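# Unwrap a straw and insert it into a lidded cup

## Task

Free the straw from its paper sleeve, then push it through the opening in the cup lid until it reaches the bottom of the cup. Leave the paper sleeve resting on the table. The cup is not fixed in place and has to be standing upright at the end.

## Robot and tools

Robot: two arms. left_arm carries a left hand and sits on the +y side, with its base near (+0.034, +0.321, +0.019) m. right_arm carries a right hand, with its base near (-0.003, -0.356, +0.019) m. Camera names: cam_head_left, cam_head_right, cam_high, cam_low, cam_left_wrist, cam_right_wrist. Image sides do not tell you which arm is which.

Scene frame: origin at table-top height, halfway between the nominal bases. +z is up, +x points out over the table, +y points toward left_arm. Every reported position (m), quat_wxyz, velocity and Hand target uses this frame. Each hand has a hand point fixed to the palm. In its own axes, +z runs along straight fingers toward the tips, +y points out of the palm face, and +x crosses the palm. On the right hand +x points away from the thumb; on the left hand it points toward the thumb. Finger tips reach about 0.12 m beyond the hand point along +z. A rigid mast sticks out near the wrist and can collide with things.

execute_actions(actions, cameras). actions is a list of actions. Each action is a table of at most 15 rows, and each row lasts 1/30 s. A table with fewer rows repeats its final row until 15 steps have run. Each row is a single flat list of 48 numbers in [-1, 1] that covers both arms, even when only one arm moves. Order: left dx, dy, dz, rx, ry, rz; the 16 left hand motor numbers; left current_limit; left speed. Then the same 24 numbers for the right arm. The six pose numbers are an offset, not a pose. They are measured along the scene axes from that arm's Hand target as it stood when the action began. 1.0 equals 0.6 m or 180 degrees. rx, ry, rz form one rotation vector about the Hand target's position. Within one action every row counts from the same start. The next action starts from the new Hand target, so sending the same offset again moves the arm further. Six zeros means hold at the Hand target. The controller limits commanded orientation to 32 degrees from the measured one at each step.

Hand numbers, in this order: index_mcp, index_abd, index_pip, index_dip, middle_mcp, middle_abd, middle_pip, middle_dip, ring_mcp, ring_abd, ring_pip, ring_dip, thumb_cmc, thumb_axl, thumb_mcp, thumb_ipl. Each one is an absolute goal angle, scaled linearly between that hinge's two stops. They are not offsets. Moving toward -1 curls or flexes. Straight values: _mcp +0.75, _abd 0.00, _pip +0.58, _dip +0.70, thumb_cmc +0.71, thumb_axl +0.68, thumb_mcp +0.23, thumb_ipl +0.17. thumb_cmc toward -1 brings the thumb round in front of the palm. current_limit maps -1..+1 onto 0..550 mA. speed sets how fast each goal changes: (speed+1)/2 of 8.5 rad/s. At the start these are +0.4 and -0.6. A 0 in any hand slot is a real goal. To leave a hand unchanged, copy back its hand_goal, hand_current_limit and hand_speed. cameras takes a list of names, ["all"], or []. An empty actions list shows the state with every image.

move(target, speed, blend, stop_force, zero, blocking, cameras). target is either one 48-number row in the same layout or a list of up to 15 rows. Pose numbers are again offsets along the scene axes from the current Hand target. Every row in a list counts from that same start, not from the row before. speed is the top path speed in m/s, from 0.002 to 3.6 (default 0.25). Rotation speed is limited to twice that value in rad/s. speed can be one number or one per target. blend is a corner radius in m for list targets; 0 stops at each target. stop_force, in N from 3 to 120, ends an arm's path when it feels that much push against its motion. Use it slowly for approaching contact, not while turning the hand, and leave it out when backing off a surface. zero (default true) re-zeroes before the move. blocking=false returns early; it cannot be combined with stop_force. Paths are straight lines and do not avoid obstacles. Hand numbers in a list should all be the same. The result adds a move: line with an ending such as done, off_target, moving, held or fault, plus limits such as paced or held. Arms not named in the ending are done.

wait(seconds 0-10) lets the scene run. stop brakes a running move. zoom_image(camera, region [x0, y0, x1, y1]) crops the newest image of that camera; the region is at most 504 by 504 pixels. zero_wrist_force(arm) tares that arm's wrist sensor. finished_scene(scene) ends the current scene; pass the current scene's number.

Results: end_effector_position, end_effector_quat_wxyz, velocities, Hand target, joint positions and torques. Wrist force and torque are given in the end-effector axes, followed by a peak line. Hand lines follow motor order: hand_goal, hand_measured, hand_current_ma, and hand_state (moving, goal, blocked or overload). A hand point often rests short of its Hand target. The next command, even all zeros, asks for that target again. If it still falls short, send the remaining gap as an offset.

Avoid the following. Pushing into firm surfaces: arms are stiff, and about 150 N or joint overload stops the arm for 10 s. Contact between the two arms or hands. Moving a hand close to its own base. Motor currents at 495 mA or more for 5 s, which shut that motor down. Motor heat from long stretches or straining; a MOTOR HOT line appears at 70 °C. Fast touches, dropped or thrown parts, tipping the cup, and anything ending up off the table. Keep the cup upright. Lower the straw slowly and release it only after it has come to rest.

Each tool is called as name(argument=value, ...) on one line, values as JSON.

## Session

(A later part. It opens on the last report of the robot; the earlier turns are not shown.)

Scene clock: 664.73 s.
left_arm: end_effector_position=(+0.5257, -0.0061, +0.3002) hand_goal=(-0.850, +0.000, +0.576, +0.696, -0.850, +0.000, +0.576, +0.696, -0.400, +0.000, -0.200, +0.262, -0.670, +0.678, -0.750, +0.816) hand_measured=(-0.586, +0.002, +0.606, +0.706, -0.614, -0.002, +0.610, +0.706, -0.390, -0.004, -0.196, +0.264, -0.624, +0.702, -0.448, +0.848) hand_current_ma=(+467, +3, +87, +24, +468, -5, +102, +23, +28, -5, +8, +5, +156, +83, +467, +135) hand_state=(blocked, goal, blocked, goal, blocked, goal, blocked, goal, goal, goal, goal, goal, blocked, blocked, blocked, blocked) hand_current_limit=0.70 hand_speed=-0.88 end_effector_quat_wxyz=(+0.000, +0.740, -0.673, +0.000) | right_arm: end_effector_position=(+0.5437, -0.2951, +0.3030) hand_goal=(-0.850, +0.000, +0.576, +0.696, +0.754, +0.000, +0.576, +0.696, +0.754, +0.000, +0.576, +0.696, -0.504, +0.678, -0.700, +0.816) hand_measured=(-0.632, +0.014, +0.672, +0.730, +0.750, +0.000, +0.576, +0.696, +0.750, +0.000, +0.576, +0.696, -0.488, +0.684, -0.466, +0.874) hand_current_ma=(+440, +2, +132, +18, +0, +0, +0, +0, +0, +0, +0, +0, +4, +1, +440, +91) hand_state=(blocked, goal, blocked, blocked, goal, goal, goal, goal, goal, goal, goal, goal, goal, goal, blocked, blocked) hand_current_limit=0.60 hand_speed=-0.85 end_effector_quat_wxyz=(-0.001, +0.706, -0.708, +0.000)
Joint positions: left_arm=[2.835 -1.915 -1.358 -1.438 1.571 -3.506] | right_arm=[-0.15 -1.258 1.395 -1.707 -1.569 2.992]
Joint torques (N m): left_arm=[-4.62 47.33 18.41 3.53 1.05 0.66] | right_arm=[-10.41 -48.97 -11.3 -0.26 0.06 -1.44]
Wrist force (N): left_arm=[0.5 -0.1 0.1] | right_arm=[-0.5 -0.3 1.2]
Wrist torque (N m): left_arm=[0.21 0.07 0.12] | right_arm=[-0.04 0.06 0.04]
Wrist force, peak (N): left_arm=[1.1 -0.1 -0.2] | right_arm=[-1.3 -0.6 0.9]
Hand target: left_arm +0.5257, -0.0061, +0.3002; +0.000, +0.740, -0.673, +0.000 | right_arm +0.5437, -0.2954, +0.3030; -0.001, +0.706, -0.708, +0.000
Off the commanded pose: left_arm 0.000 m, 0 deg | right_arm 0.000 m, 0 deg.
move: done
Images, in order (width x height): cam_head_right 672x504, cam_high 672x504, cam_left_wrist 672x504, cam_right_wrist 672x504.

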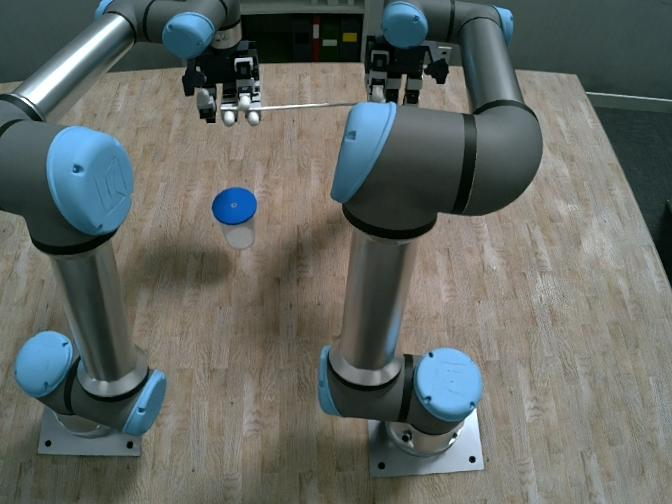

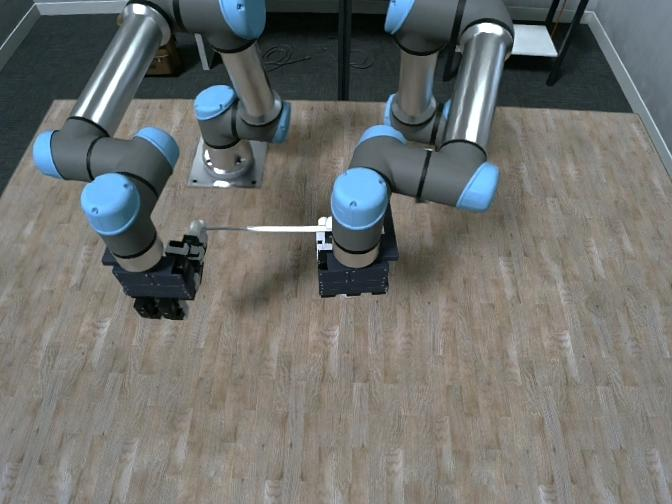

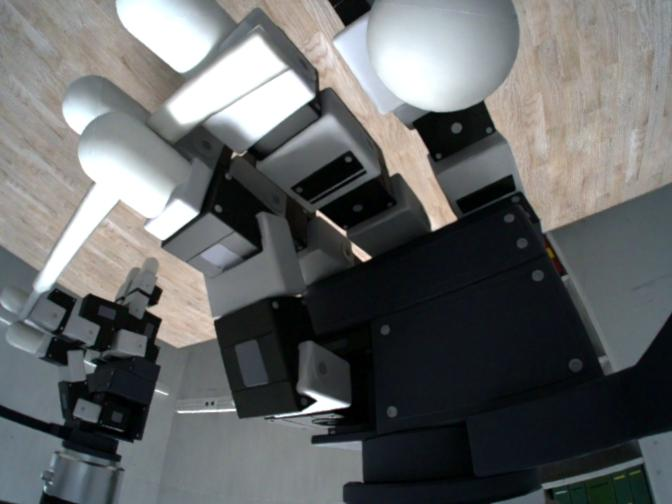

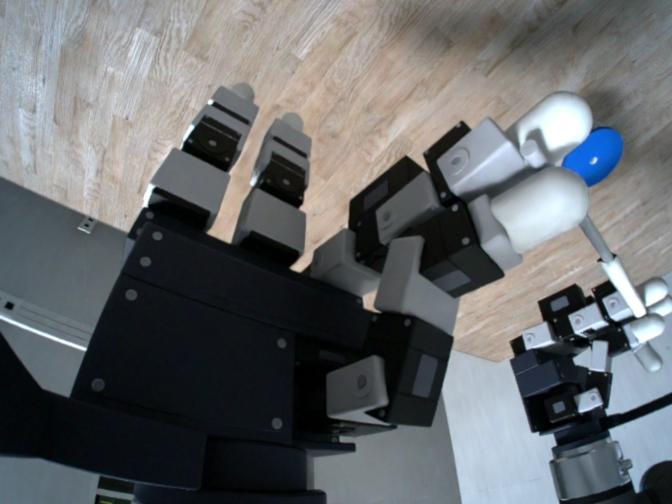

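move(target=[[0,0,0,0,0,0, -0.85,0,0.5766,0.6957,-0.85,0,0.5766,0.6957,-0.4,0,-0.2,0.261,-0.67,0.678,-0.75,0.816,0.5,-0.88, 0,0,0,0,0,0, -0.44,0,0.5766,0.6957,0.3,0,0.5766,0.6957,0.754,0,0.576,0.696,-0.505,0.678,-0.2,0.708,0.3,-0.75],[0,0,0,0,0,0, -0.85,0,0.5766,0.6957,-0.85,0,0.5766,0.6957,-0.4,0,-0.2,0.261,-0.67,0.678,-0.75,0.816,0.5,-0.88, 0,0.0767,-0.002,0,0,0, -0.44,0,0.5766,0.6957,-0.44,0,0.5766,0.6957,0.754,0,0.576,0.696,-0.67,0.678,-0.2,0.708,0.3,-0.75]], speed=0.08, cameras=["cam_head_right","cam_high","cam_low","cam_right_wrist"])

zoom_image(camera="cam_head_right", region=[190, 60, 380, 160])

zoom_image(camera="cam_high", region=[170, 190, 350, 260])

zoom_image(camera="cam_low", region=[200, 130, 320, 230])

zoom_image(camera="cam_right_wrist", region=[372, 0, 672, 300])

Scene clock: 679.50 s.
left_arm: end_effector_position=(+0.5257, -0.0061, +0.3002) hand_goal=(-0.850, +0.000, +0.576, +0.696, -0.850, +0.000, +0.576, +0.696, -0.400, +0.000, -0.200, +0.262, -0.670, +0.678, -0.750, +0.816) hand_measured=(-0.586, -0.004, +0.606, +0.706, -0.626, -0.006, +0.610, +0.706, -0.390, -0.004, -0.196, +0.264, -0.626, +0.700, -0.448, +0.848) hand_current_ma=(+413, -8, +87, +24, +412, -10, +102, +23, +28, -5, +8, +5, +148, +74, +413, +135) hand_state=(blocked, goal, blocked, goal, blocked, goal, blocked, goal, goal, goal, goal, goal, blocked, blocked, blocked, blocked) hand_current_limit=0.50 hand_speed=-0.88 end_effector_quat_wxyz=(+0.000, +0.740, -0.673, +0.000) | right_arm: end_effector_position=(+0.5437, -0.2494, +0.3018) hand_goal=(-0.440, +0.000, +0.576, +0.696, -0.440, +0.000, +0.576, +0.696, +0.754, +0.000, +0.576, +0.696, -0.670, +0.678, -0.200, +0.708) hand_measured=(-0.432, +0.002, +0.584, +0.700, -0.418, +0.000, +0.576, +0.696, +0.750, +0.000, +0.576, +0.696, -0.668, +0.680, -0.208, +0.710) hand_current_ma=(+1, +0, +1, +0, +8, +0, +0, +0, +0, +0, +0, +0, +0, +0, -2, +0) hand_state=(goal, goal, goal, goal, blocked, goal, goal, goal, goal, goal, goal, goal, goal, goal, goal, goal) hand_current_limit=0.30 hand_speed=-0.75 end_effector_quat_wxyz=(-0.001, +0.706, -0.708, +0.000)
Joint positions: left_arm=[2.835 -1.915 -1.358 -1.438 1.571 -3.506] | right_arm=[-0.077 -1.248 1.383 -1.707 -1.569 3.065]
Joint torques (N m): left_arm=[-8.12 46.96 19.88 4.35 0.89 0.69] | right_arm=[11.35 -22.09 -34.34 -0.19 -1.62 1.48]
Wrist force (N): left_arm=[-0.1 -0.3 0.2] | right_arm=[-0.1 -0.2 0.7]
Wrist torque (N m): left_arm=[0.19 0.09 0.11] | right_arm=[0.08 0.03 -0.06]
Wrist force, peak (N): left_arm=[0.4 -0.4 -0.3] | right_arm=[-0.8 -0.8 1.1]
Hand target: left_arm +0.5257, -0.0061, +0.3002; +0.000, +0.740, -0.673, +0.000 | right_arm +0.5437, -0.2494, +0.3018; -0.001, +0.706, -0.708, +0.000
Off the commanded pose: left_arm 0.000 m, 0 deg | right_arm 0.000 m, 0 deg.
move: done
Images, in order (width x height): cam_head_right 672x504, cam_high 672x504, cam_low 672x504, cam_right_wrist 672x504.

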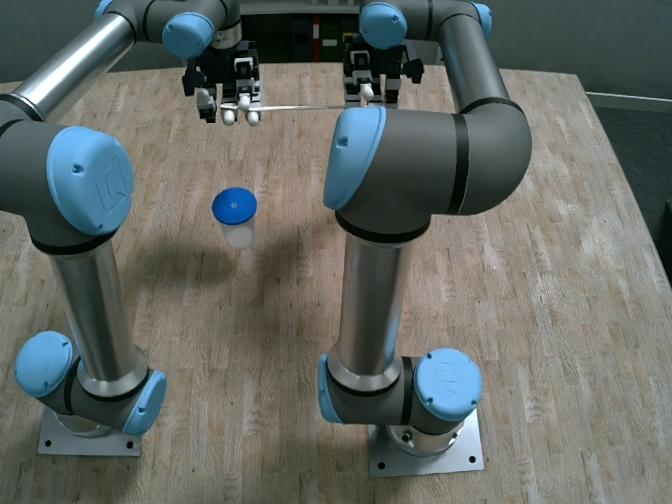

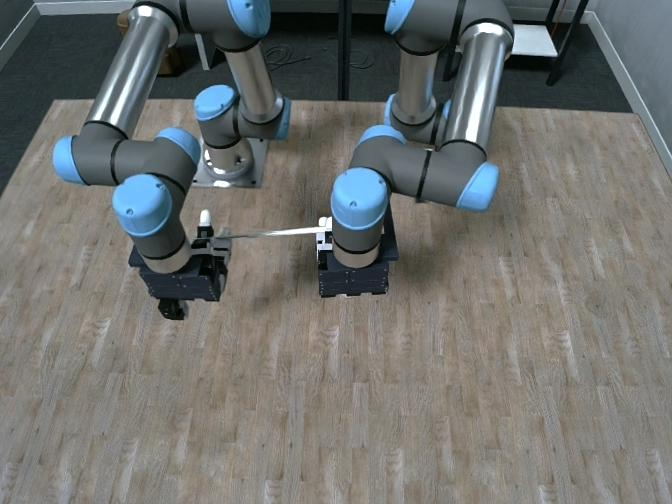

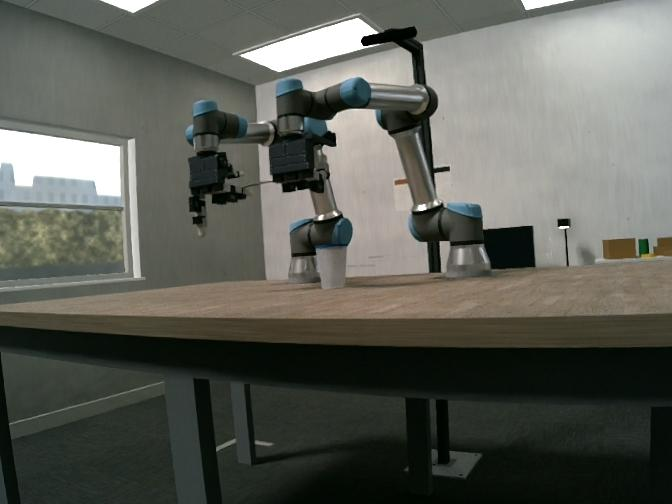

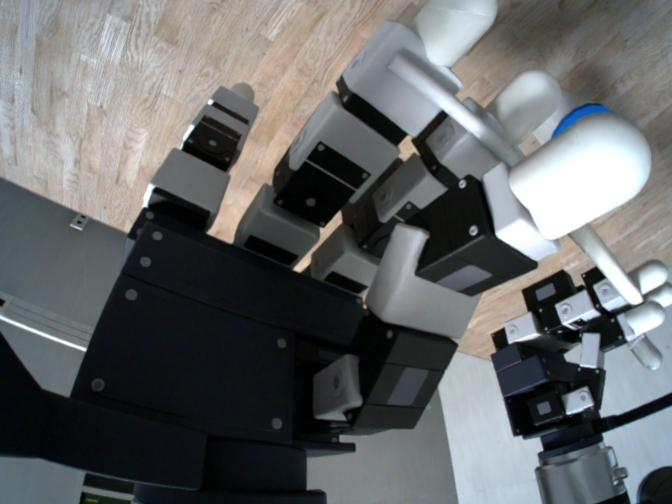

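Scaled by 2.653 from the camera's 672x504 image, which has a finer 960x720 frame.

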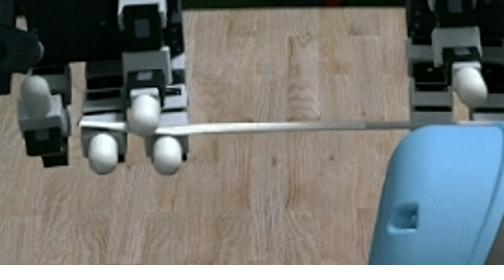

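Scaled by 2.800 from the camera's 672x504 image, which has a finer 960x720 frame.

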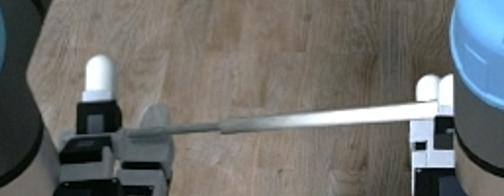

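Scaled by 4.200 from the camera's 672x504 image, which has a finer 960x720 frame.

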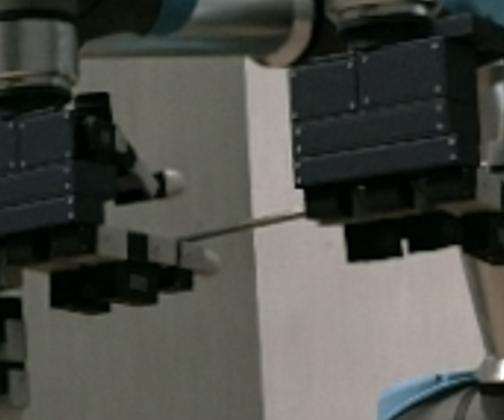

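Scaled by 1.680 from the camera's 672x504 image, which has a finer 960x720 frame.

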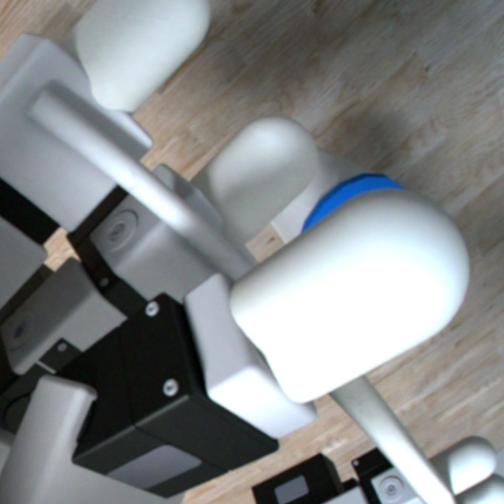

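move(target=[[0,0,0,0,0,0, -0.85,0,0.5766,0.6957,-0.85,0,0.5766,0.6957,-0.4,0,-0.2,0.261,-0.67,0.678,-0.75,0.816,0.5,-0.88, 0.0167,0,-0.012,0,0,0.02, -0.44,0,0.5766,0.6957,-0.44,0,0.5766,0.6957,0.754,0,0.576,0.696,-0.67,0.678,-0.2,0.708,0.3,-0.75],[0,0,0,0,0,0, -0.85,0,0.5766,0.6957,-0.85,0,0.5766,0.6957,-0.4,0,-0.2,0.261,-0.67,0.678,-0.75,0.816,0.5,-0.88, 0.0167,0,-0.012,0,0,0.02, -0.72,0,0.5766,0.6957,-0.72,0,0.5766,0.6957,0.754,0,0.576,0.696,-0.67,0.678,-0.55,0.816,0.3,-0.85]], speed=0.08, cameras=["cam_head_right","cam_high","cam_low","cam_right_wrist"])

zoom_image(camera="cam_head_right", region=[190, 60, 380, 160])

zoom_image(camera="cam_high", region=[170, 190, 350, 260])

zoom_image(camera="cam_right_wrist", region=[372, 0, 672, 300])

Scene clock: 694.13 s.
left_arm: end_effector_position=(+0.5257, -0.0061, +0.3002) hand_goal=(-0.850, +0.000, +0.576, +0.696, -0.850, +0.000, +0.576, +0.696, -0.400, +0.000, -0.200, +0.262, -0.670, +0.678, -0.750, +0.816) hand_measured=(-0.586, -0.006, +0.606, +0.706, -0.626, -0.006, +0.610, +0.706, -0.390, -0.004, -0.196, +0.264, -0.626, +0.698, -0.448, +0.848) hand_current_ma=(+413, -9, +87, +24, +412, -13, +102, +23, +28, -5, +8, +5, +148, +71, +413, +135) hand_state=(blocked, goal, blocked, goal, blocked, goal, blocked, goal, goal, goal, goal, goal, blocked, blocked, blocked, blocked) hand_current_limit=0.50 hand_speed=-0.88 end_effector_quat_wxyz=(+0.000, +0.740, -0.673, +0.000) | right_arm: end_effector_position=(+0.5537, -0.2494, +0.2946) hand_goal=(-0.720, +0.000, +0.576, +0.696, -0.720, +0.000, +0.576, +0.696, +0.754, +0.000, +0.576, +0.696, -0.670, +0.678, -0.550, +0.816) hand_measured=(-0.618, +0.002, +0.616, +0.708, -0.626, +0.000, +0.616, +0.706, +0.750, +0.000, +0.576, +0.696, -0.670, +0.680, -0.416, +0.862) hand_current_ma=(+171, +0, +24, +2, +148, +0, +24, +1, +0, +0, +0, +0, +0, +0, +356, +58) hand_state=(blocked, goal, blocked, goal, blocked, goal, blocked, goal, goal, goal, goal, goal, goal, goal, blocked, blocked) hand_current_limit=0.30 hand_speed=-0.85 end_effector_quat_wxyz=(-0.001, +0.728, -0.686, +0.000)
Joint positions: left_arm=[2.835 -1.915 -1.358 -1.438 1.571 -3.506] | right_arm=[-0.067 -1.216 1.359 -1.714 -1.569 3.012]
Joint torques (N m): left_arm=[-8.37 47.2 19.86 4.57 0.71 0.49] | right_arm=[11.37 -23.56 -34.64 -3.61 1.69 -1.23]
Wrist force (N): left_arm=[0.0 -0.5 0.1] | right_arm=[-0.2 0.0 0.5]
Wrist torque (N m): left_arm=[0.19 0.08 0.11] | right_arm=[0.11 0.04 -0.02]
Wrist force, peak (N): left_arm=[0.0 -0.6 -0.1] | right_arm=[-0.1 -0.7 0.9]
Hand target: left_arm +0.5257, -0.0061, +0.3002; +0.000, +0.740, -0.673, +0.000 | right_arm +0.5537, -0.2494, +0.2946; -0.001, +0.728, -0.686, +0.000
Off the commanded pose: left_arm 0.000 m, 0 deg | right_arm 0.000 m, 0 deg.
move: done
Images, in order (width x height): cam_head_right 672x504, cam_high 672x504, cam_low 672x504, cam_right_wrist 672x504.

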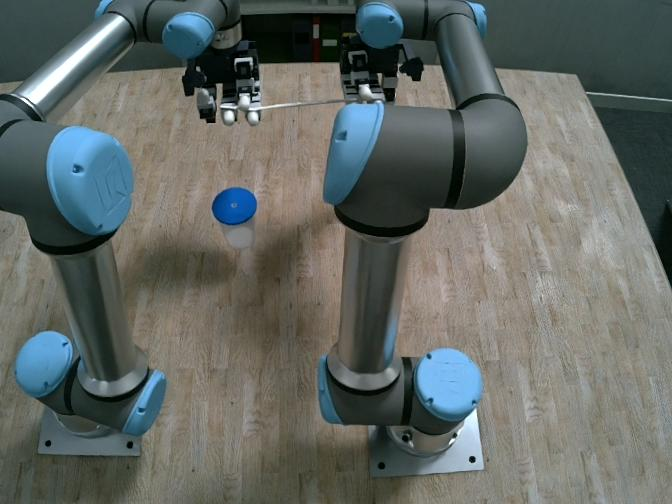

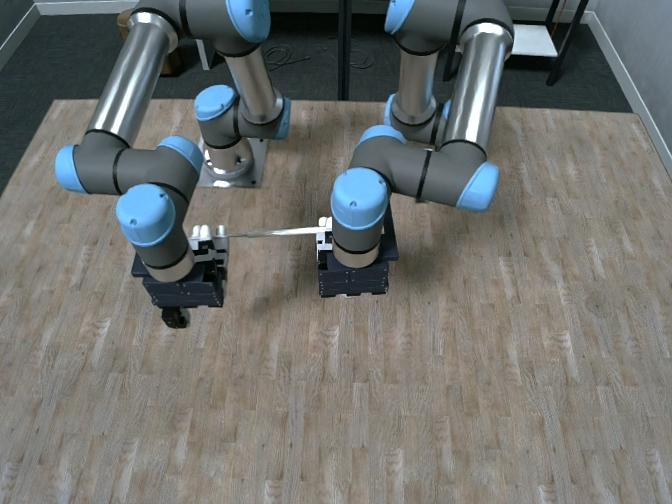

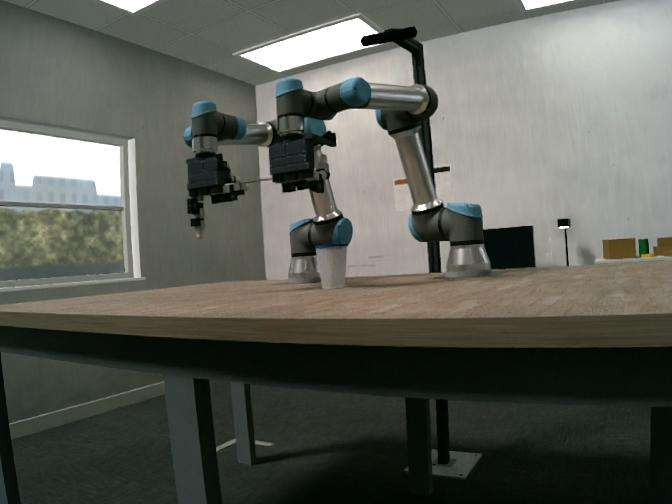

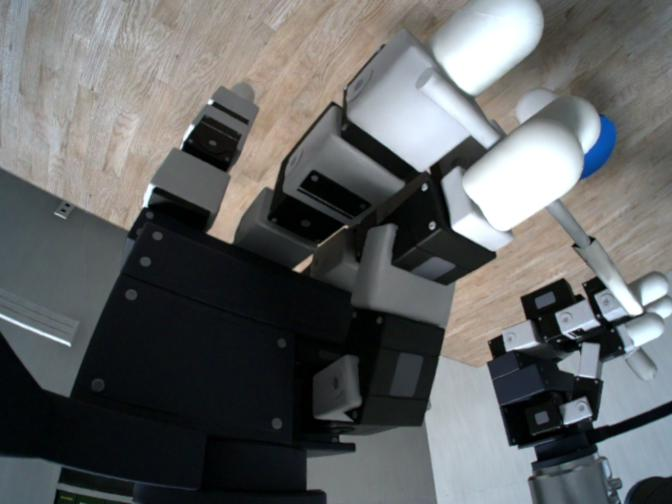

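Scaled by 2.653 from the camera's 672x504 image, which has a finer 960x720 frame.

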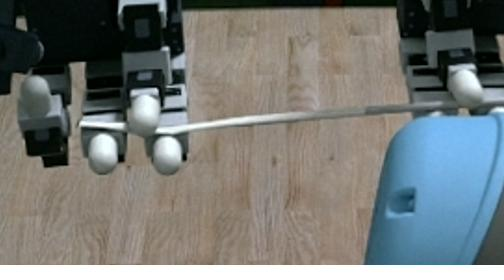

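Scaled by 2.800 from the camera's 672x504 image, which has a finer 960x720 frame.

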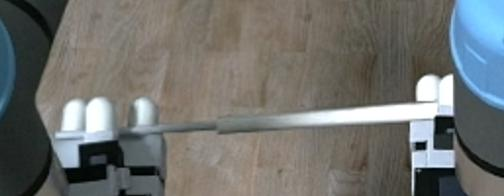

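Scaled by 1.680 from the camera's 672x504 image, which has a finer 960x720 frame.

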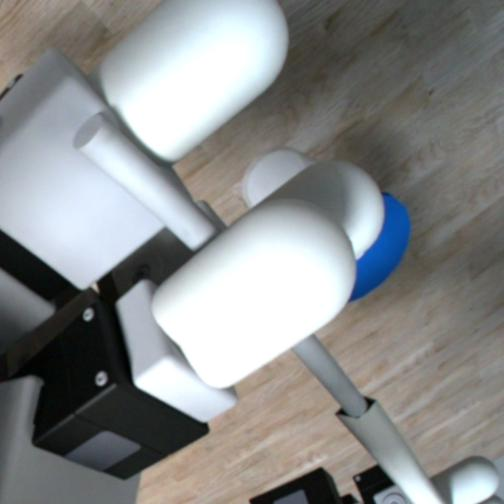

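move(target=[[0,0,0,0,0,0, -0.85,0,0.5766,0.6957,-0.85,0,0.5766,0.6957,-0.4,0,-0.2,0.261,-0.67,0.678,-0.75,0.816,0.5,-0.88, 0,0,0,0,0,0, -0.80,0,0.5766,0.6957,-0.80,0,0.5766,0.6957,0.754,0,0.576,0.696,-0.67,0.678,-0.65,0.816,0.4,-0.85],[0,0,0,0,0,0, -0.85,0,0.5766,0.6957,-0.85,0,0.5766,0.6957,-0.4,0,-0.2,0.261,-0.67,0.678,-0.75,0.816,0.5,-0.88, 0.015,-0.2417,-0.005,0,0,0, -0.80,0,0.5766,0.6957,-0.80,0,0.5766,0.6957,0.754,0,0.576,0.696,-0.67,0.678,-0.65,0.816,0.4,-0.85]], speed=0.05, cameras=["cam_head_left","cam_high","cam_low","cam_right_wrist","cam_left_wrist"])

zoom_image(camera="cam_head_left", region=[230, 40, 430, 160])

zoom_image(camera="cam_high", region=[110, 180, 350, 270])

zoom_image(camera="cam_right_wrist", region=[372, 0, 672, 300])

Scene clock: 704.50 s.
left_arm: end_effector_position=(+0.5257, -0.0061, +0.3002) hand_goal=(-0.850, +0.000, +0.576, +0.696, -0.850, +0.000, +0.576, +0.696, -0.400, +0.000, -0.200, +0.262, -0.670, +0.678, -0.750, +0.816) hand_measured=(-0.586, -0.006, +0.606, +0.706, -0.626, -0.006, +0.610, +0.706, -0.390, -0.004, -0.196, +0.264, -0.626, +0.698, -0.448, +0.848) hand_current_ma=(+413, -9, +87, +24, +413, -13, +102, +23, +28, -5, +8, +5, +148, +71, +412, +135) hand_state=(blocked, goal, blocked, goal, blocked, goal, blocked, goal, goal, goal, goal, goal, blocked, blocked, blocked, blocked) hand_current_limit=0.50 hand_speed=-0.88 end_effector_quat_wxyz=(+0.000, +0.740, -0.673, +0.000) | right_arm: end_effector_position=(+0.5627, -0.3941, +0.2916) hand_goal=(-0.800, +0.000, +0.576, +0.696, -0.800, +0.000, +0.576, +0.696, +0.754, +0.000, +0.576, +0.696, -0.670, +0.678, -0.650, +0.816) hand_measured=(-0.620, +0.002, +0.620, +0.710, -0.626, +0.000, +0.620, +0.708, +0.750, +0.000, +0.576, +0.696, -0.670, +0.680, -0.422, +0.866) hand_current_ma=(+385, +0, +28, +3, +385, +0, +28, +2, +0, +0, +0, +0, +0, +0, +385, +68) hand_state=(blocked, goal, blocked, goal, blocked, goal, blocked, goal, goal, goal, goal, goal, goal, goal, blocked, blocked) hand_current_limit=0.40 hand_speed=-0.85 end_effector_quat_wxyz=(-0.001, +0.728, -0.686, +0.000)
Joint positions: left_arm=[2.835 -1.915 -1.358 -1.438 1.571 -3.506] | right_arm=[-0.288 -1.202 1.347 -1.716 -1.569 2.791]
Joint torques (N m): left_arm=[-7.02 47.09 19.62 4.54 0.51 0.89] | right_arm=[-10.66 -23.55 -32.71 -0.19 1.52 -1.51]
Wrist force (N): left_arm=[0.1 0.0 0.1] | right_arm=[-0.4 -0.2 0.5]
Wrist torque (N m): left_arm=[0.23 0.07 0.12] | right_arm=[0.08 0.07 0.01]
Wrist force, peak (N): left_arm=[0.6 -0.6 -0.1] | right_arm=[-0.6 -0.4 1.0]
Hand target: left_arm +0.5257, -0.0061, +0.3002; +0.000, +0.740, -0.673, +0.000 | right_arm +0.5627, -0.3944, +0.2916; -0.001, +0.728, -0.686, +0.000
Off the commanded pose: left_arm 0.000 m, 0 deg | right_arm 0.000 m, 0 deg.
move: done
Images, in order (width x height): cam_head_left 672x504, cam_high 672x504, cam_low 672x504, cam_left_wrist 672x504, cam_right_wrist 672x504.

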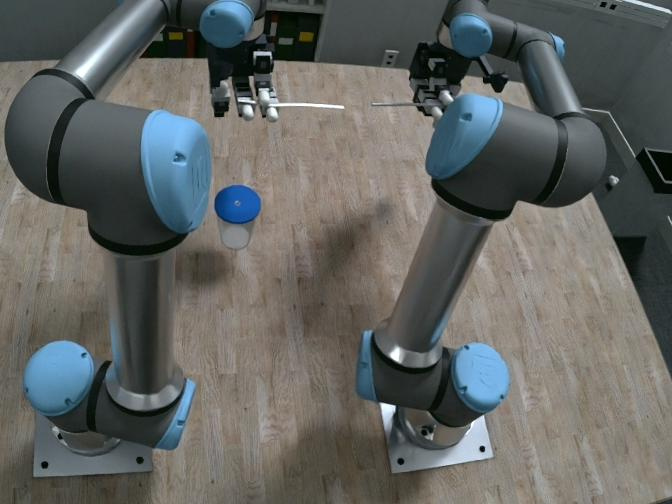

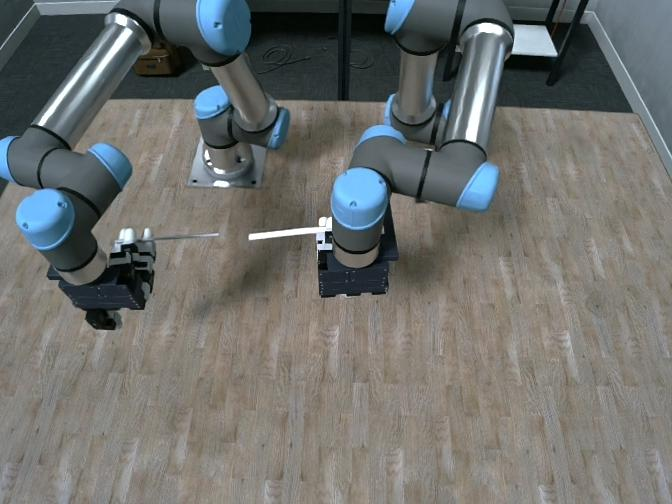

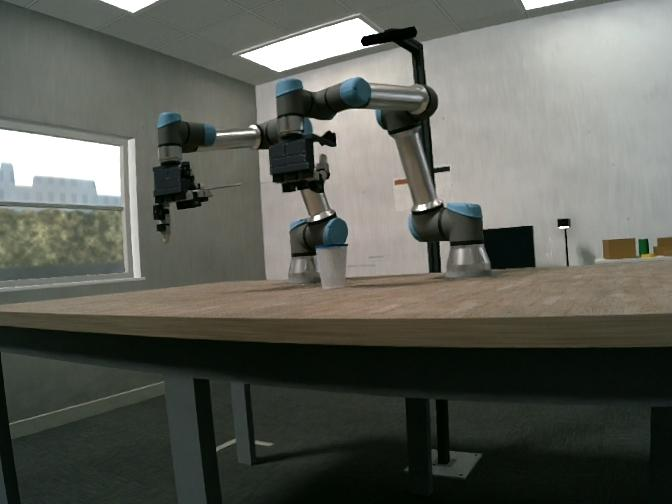

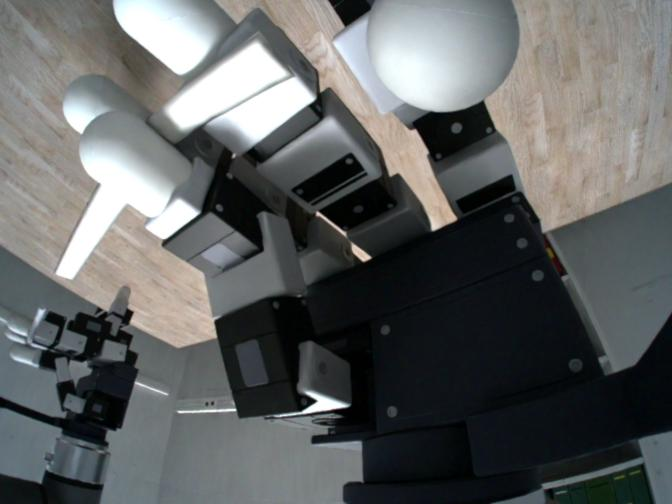

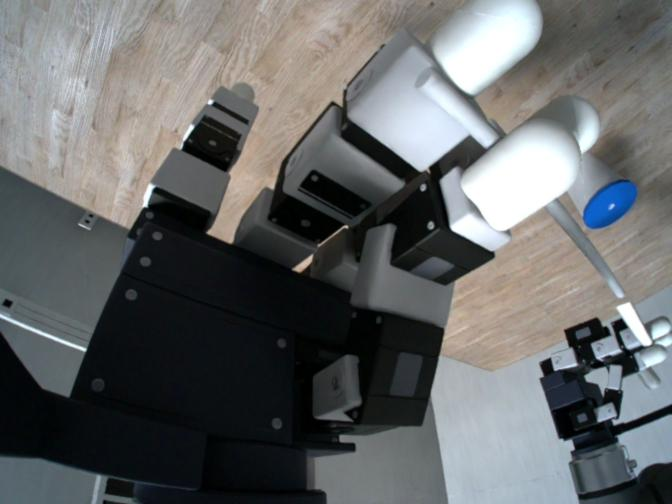

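Scaled by 2.520 from the camera's 672x504 image, which has a finer 960x720 frame.

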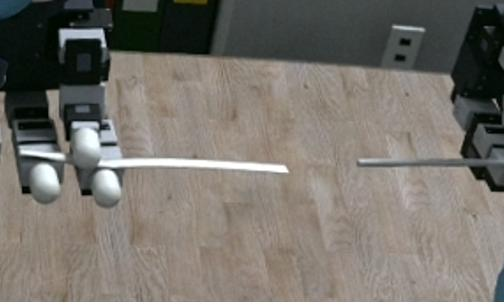

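Scaled by 2.100 from the camera's 672x504 image, which has a finer 960x720 frame.

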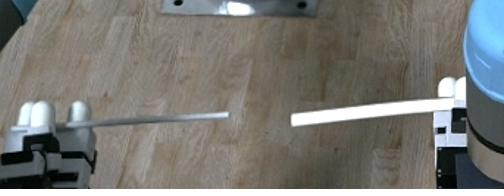

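Scaled by 1.680 from the camera's 672x504 image, which has a finer 960x720 frame.

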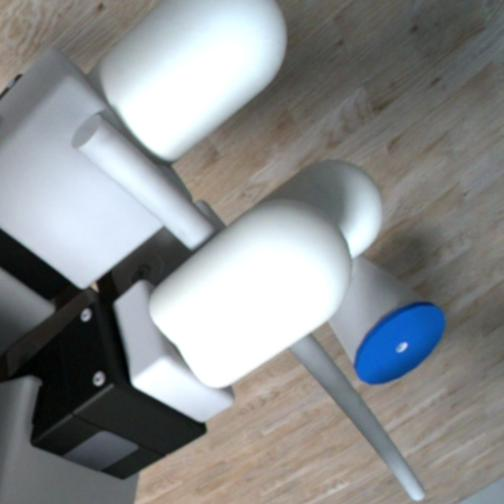

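move(target=[[0.06,0.45,-0.167,0.0475,-0.498,0, -0.85,0,0.5766,0.6957,-0.85,0,0.5766,0.6957,-0.4,0,-0.2,0.261,-0.67,0.678,-0.75,0.816,0.4,-0.88, 0,0.04,0.1,0,0,0.898, -0.80,0,0.5766,0.6957,-0.80,0,0.5766,0.6957,0.754,0,0.576,0.696,-0.67,0.678,-0.65,0.816,0.4,-0.85]], speed=0.35, cameras=["all"])

Scene clock: 747.20 s.
left_arm: end_effector_position=(+0.5617, +0.2639, +0.2000) hand_goal=(-0.850, +0.000, +0.576, +0.696, -0.850, +0.000, +0.576, +0.696, -0.400, +0.000, -0.200, +0.262, -0.670, +0.678, -0.750, +0.816) hand_measured=(-0.586, -0.006, +0.606, +0.706, -0.628, -0.006, +0.610, +0.706, -0.398, -0.004, -0.196, +0.264, -0.626, +0.698, -0.448, +0.848) hand_current_ma=(+385, -10, +87, +24, +385, -13, +102, +23, +4, -5, +8, +5, +148, +71, +385, +135) hand_state=(blocked, goal, blocked, goal, blocked, goal, blocked, goal, goal, goal, goal, goal, blocked, blocked, blocked, blocked) hand_current_limit=0.40 hand_speed=-0.88 end_effector_quat_wxyz=(+0.524, -0.523, +0.475, -0.476) | right_arm: end_effector_position=(+0.5627, -0.3704, +0.3516) hand_goal=(-0.800, +0.000, +0.576, +0.696, -0.800, +0.000, +0.576, +0.696, +0.754, +0.000, +0.576, +0.696, -0.670, +0.678, -0.650, +0.816) hand_measured=(-0.620, +0.002, +0.620, +0.710, -0.626, +0.000, +0.620, +0.708, +0.750, +0.000, +0.576, +0.696, -0.670, +0.680, -0.422, +0.866) hand_current_ma=(+385, +0, +28, +3, +385, +0, +28, +2, +0, +0, +0, +0, +0, +0, +385, +68) hand_state=(blocked, goal, blocked, goal, blocked, goal, blocked, goal, goal, goal, goal, goal, goal, goal, blocked, blocked) hand_current_limit=0.40 hand_speed=-0.85 end_effector_quat_wxyz=(+0.000, +0.793, +0.609, -0.001)
Joint positions: left_arm=[3.374 -2.008 -2.47 1.337 1.396 -3.142] | right_arm=[-0.211 -1.615 1.678 -1.634 -1.572 0.047]
Joint torques (N m): left_arm=[10.93 19.26 14.4 4.46 -1.65 -1.75] | right_arm=[-11.09 -33.91 -12.46 -0.75 2 -1.43]
Wrist force (N): left_arm=[0.3 1.8 0.2] | right_arm=[0.2 -0.5 1.4]
Wrist torque (N m): left_arm=[0.17 -0.01 -0.03] | right_arm=[-0.03 -0.13 0.02]
Wrist force, peak (N): left_arm=[0.1 2.1 0.0] | right_arm=[0.5 -0.9 1.8]
Hand target: left_arm +0.5617, +0.2639, +0.2000; +0.524, -0.523, +0.475, -0.476 | right_arm +0.5627, -0.3704, +0.3516; +0.000, +0.793, +0.609, -0.001
Off the commanded pose: left_arm 0.000 m, 0 deg | right_arm 0.000 m, 0 deg.
move: done

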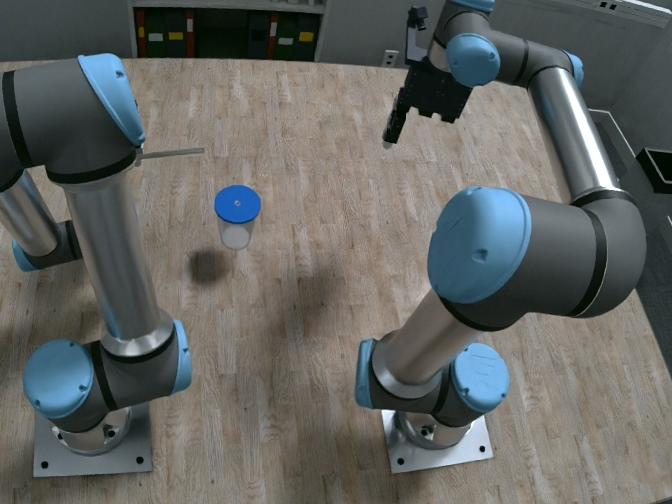

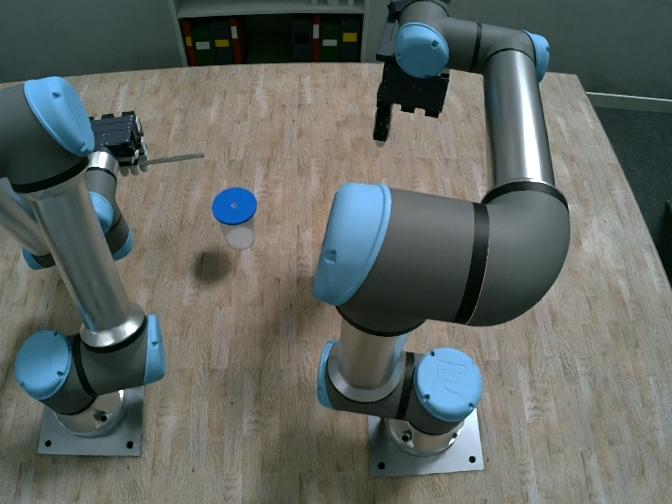

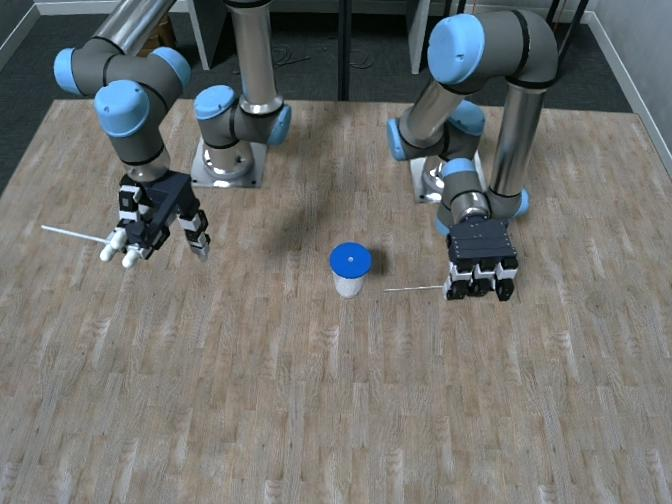

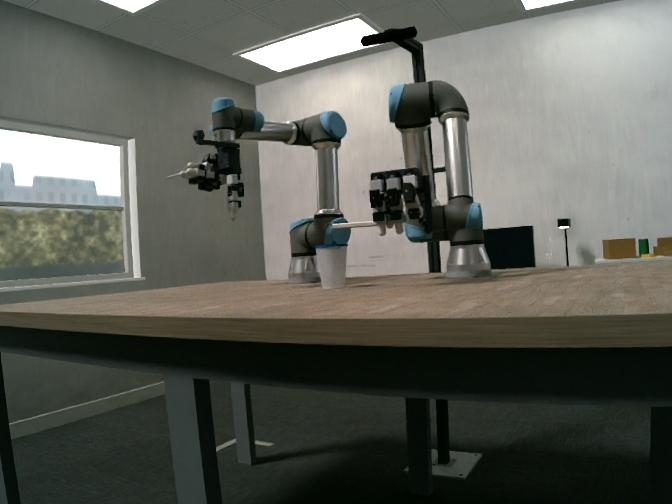

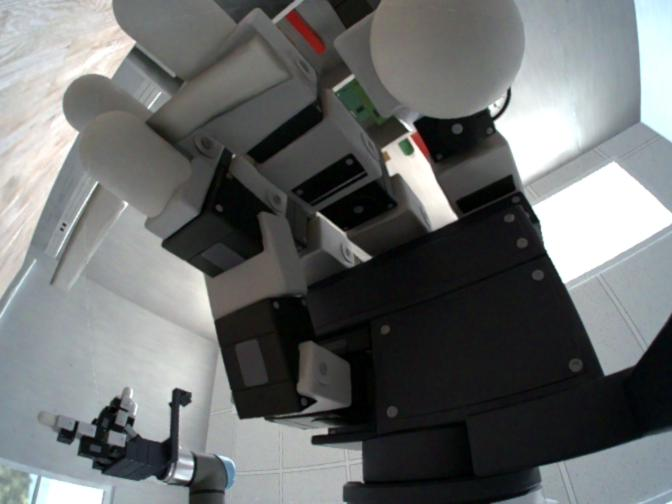

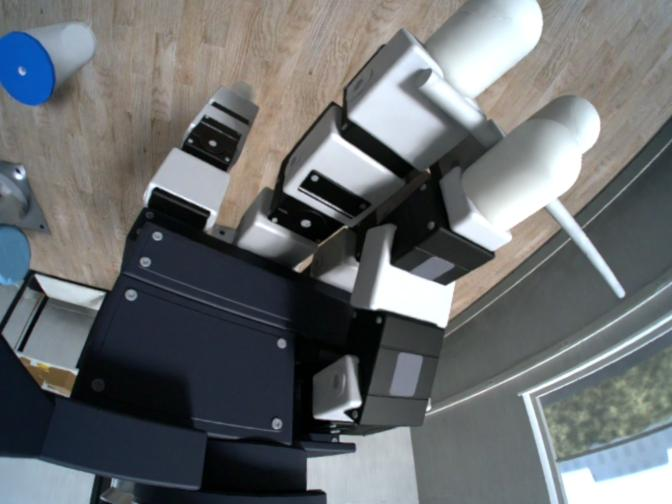

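move(target=[[0,0.167,-0.2,0,0,0, -0.85,0,0.5766,0.6957,-0.85,0,0.5766,0.6957,-0.4,0,-0.2,0.261,-0.67,0.678,-0.75,0.816,0.4,-0.88, -0.238,0.527,0.014,0.483,-0.129,0, -0.80,0,0.5766,0.6957,-0.80,0,0.5766,0.6957,0.754,0,0.576,0.696,-0.67,0.678,-0.65,0.816,0.4,-0.85]], speed=0.25, cameras=["all"])

zoom_image(camera="cam_low", region=[280, 120, 480, 300])

zoom_image(camera="cam_high", region=[240, 140, 420, 310])

Scene clock: 759.07 s.
left_arm: end_effector_position=(+0.5617, +0.3641, +0.0800) hand_goal=(-0.850, +0.000, +0.576, +0.696, -0.850, +0.000, +0.576, +0.696, -0.400, +0.000, -0.200, +0.262, -0.670, +0.678, -0.750, +0.816) hand_measured=(-0.586, -0.006, +0.606, +0.706, -0.628, -0.006, +0.610, +0.706, -0.398, -0.004, -0.196, +0.264, -0.626, +0.698, -0.448, +0.848) hand_current_ma=(+385, -10, +87, +24, +385, -13, +102, +23, +4, -5, +8, +5, +148, +71, +385, +135) hand_state=(blocked, goal, blocked, goal, blocked, goal, blocked, goal, goal, goal, goal, goal, blocked, blocked, blocked, blocked) hand_current_limit=0.40 hand_speed=-0.88 end_effector_quat_wxyz=(+0.524, -0.523, +0.475, -0.476) | right_arm: end_effector_position=(+0.4198, -0.0553, +0.3600) hand_goal=(-0.800, +0.000, +0.576, +0.696, -0.800, +0.000, +0.576, +0.696, +0.754, +0.000, +0.576, +0.696, -0.670, +0.678, -0.650, +0.816) hand_measured=(-0.624, +0.004, +0.622, +0.710, -0.626, +0.002, +0.620, +0.708, +0.752, +0.002, +0.576, +0.696, -0.670, +0.680, -0.422, +0.870) hand_current_ma=(+385, +0, +30, +3, +385, +0, +28, +2, +0, +0, +0, +0, +0, +0, +385, +75) hand_state=(blocked, goal, blocked, goal, blocked, goal, blocked, goal, goal, goal, goal, goal, goal, goal, blocked, blocked) hand_current_limit=0.40 hand_speed=-0.85 end_effector_quat_wxyz=(-0.460, +0.536, +0.458, +0.539)
Joint positions: left_arm=[3.712 -2.449 -2.412 1.721 1.058 -3.143] | right_arm=[-0.153 -1.941 2.462 -2.086 0.004 -0.006]
Joint torques (N m): left_arm=[9.97 25.04 5.26 4.5 -1.77 -2.18] | right_arm=[11.48 8.83 -9.61 -1.05 3.7 -1.93]
Wrist force (N): left_arm=[0.2 1.9 0.0] | right_arm=[1.8 -1.2 2.8]
Wrist torque (N m): left_arm=[0.19 0.01 -0.05] | right_arm=[-0.51 -0.42 0.37]
Wrist force, peak (N): left_arm=[0.3 2.2 0.1] | right_arm=[2.0 -1.6 2.9]
Hand target: left_arm +0.5617, +0.3641, +0.0800; +0.524, -0.523, +0.475, -0.476 | right_arm +0.4199, -0.0542, +0.3600; -0.430, +0.561, +0.431, +0.560
Off the commanded pose: left_arm 0.000 m, 0 deg | right_arm 0.001 m, 6 deg.
move: off_target (right_arm)

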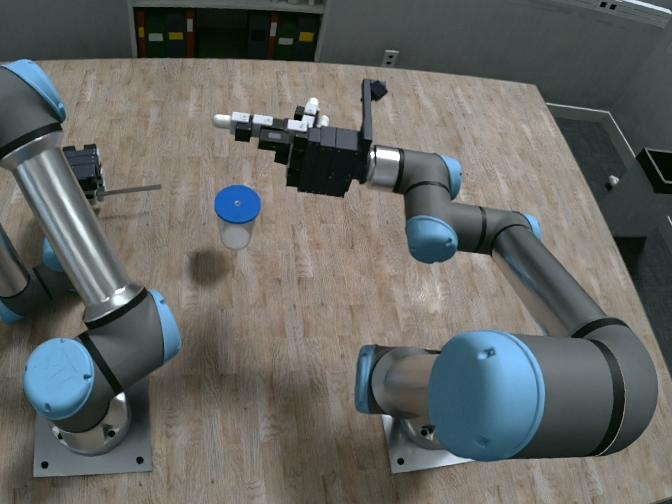

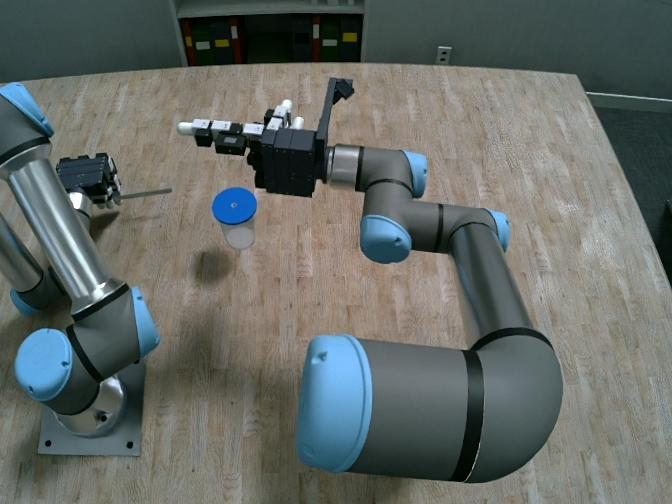

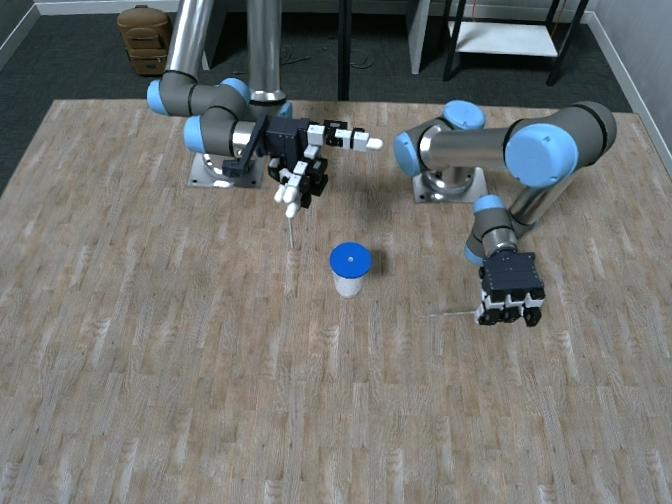

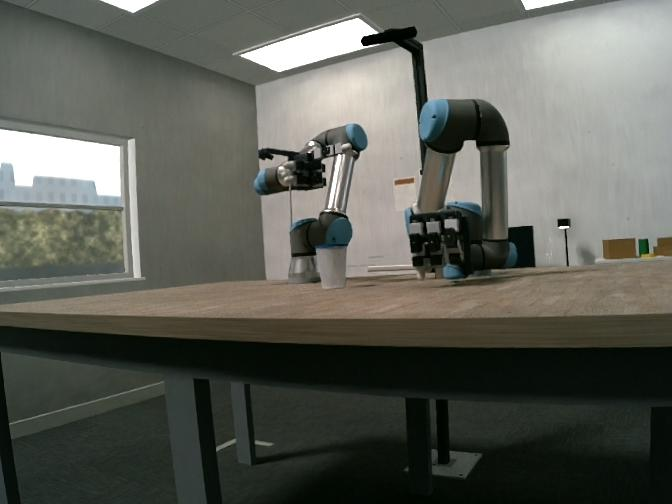

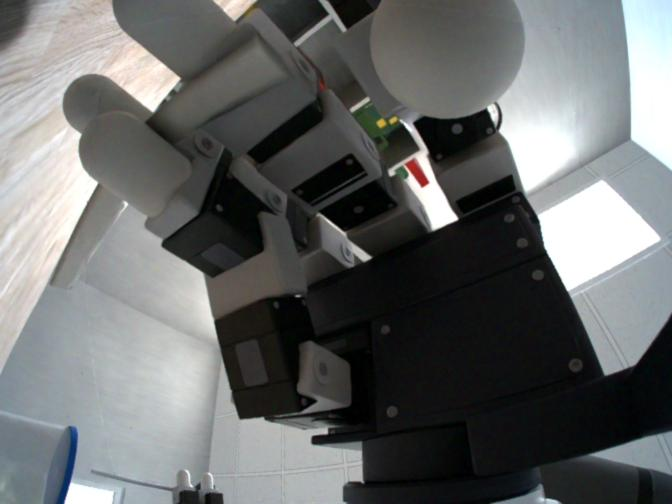

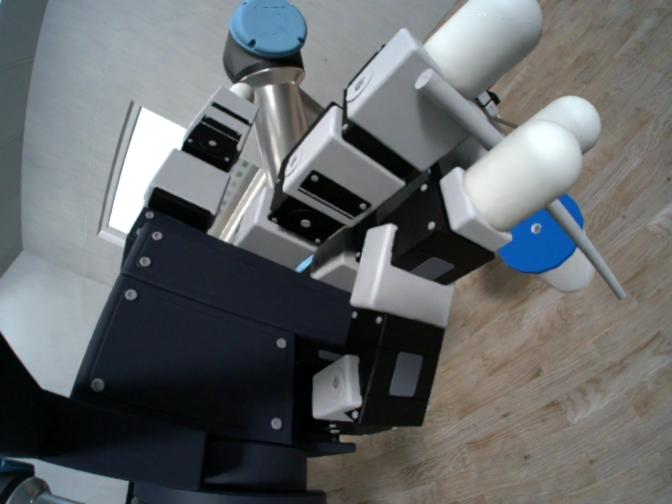

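Scaled by 2.520 from the camera's 672x504 image, which has a finer 960x720 frame.

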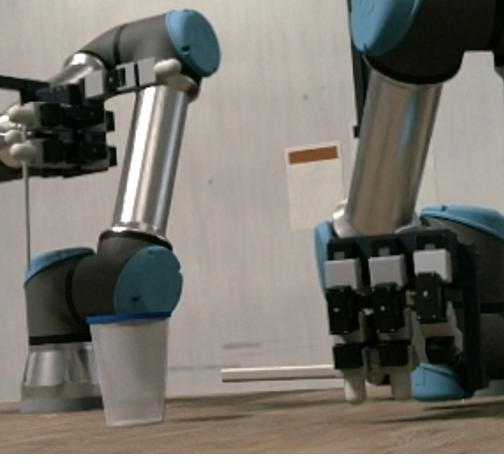

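Scaled by 2.800 from the camera's 672x504 image, which has a finer 960x720 frame.

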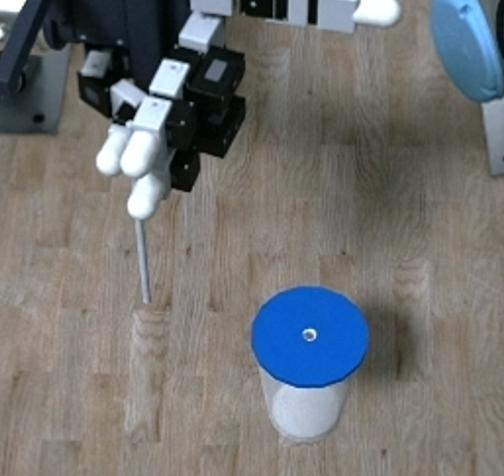

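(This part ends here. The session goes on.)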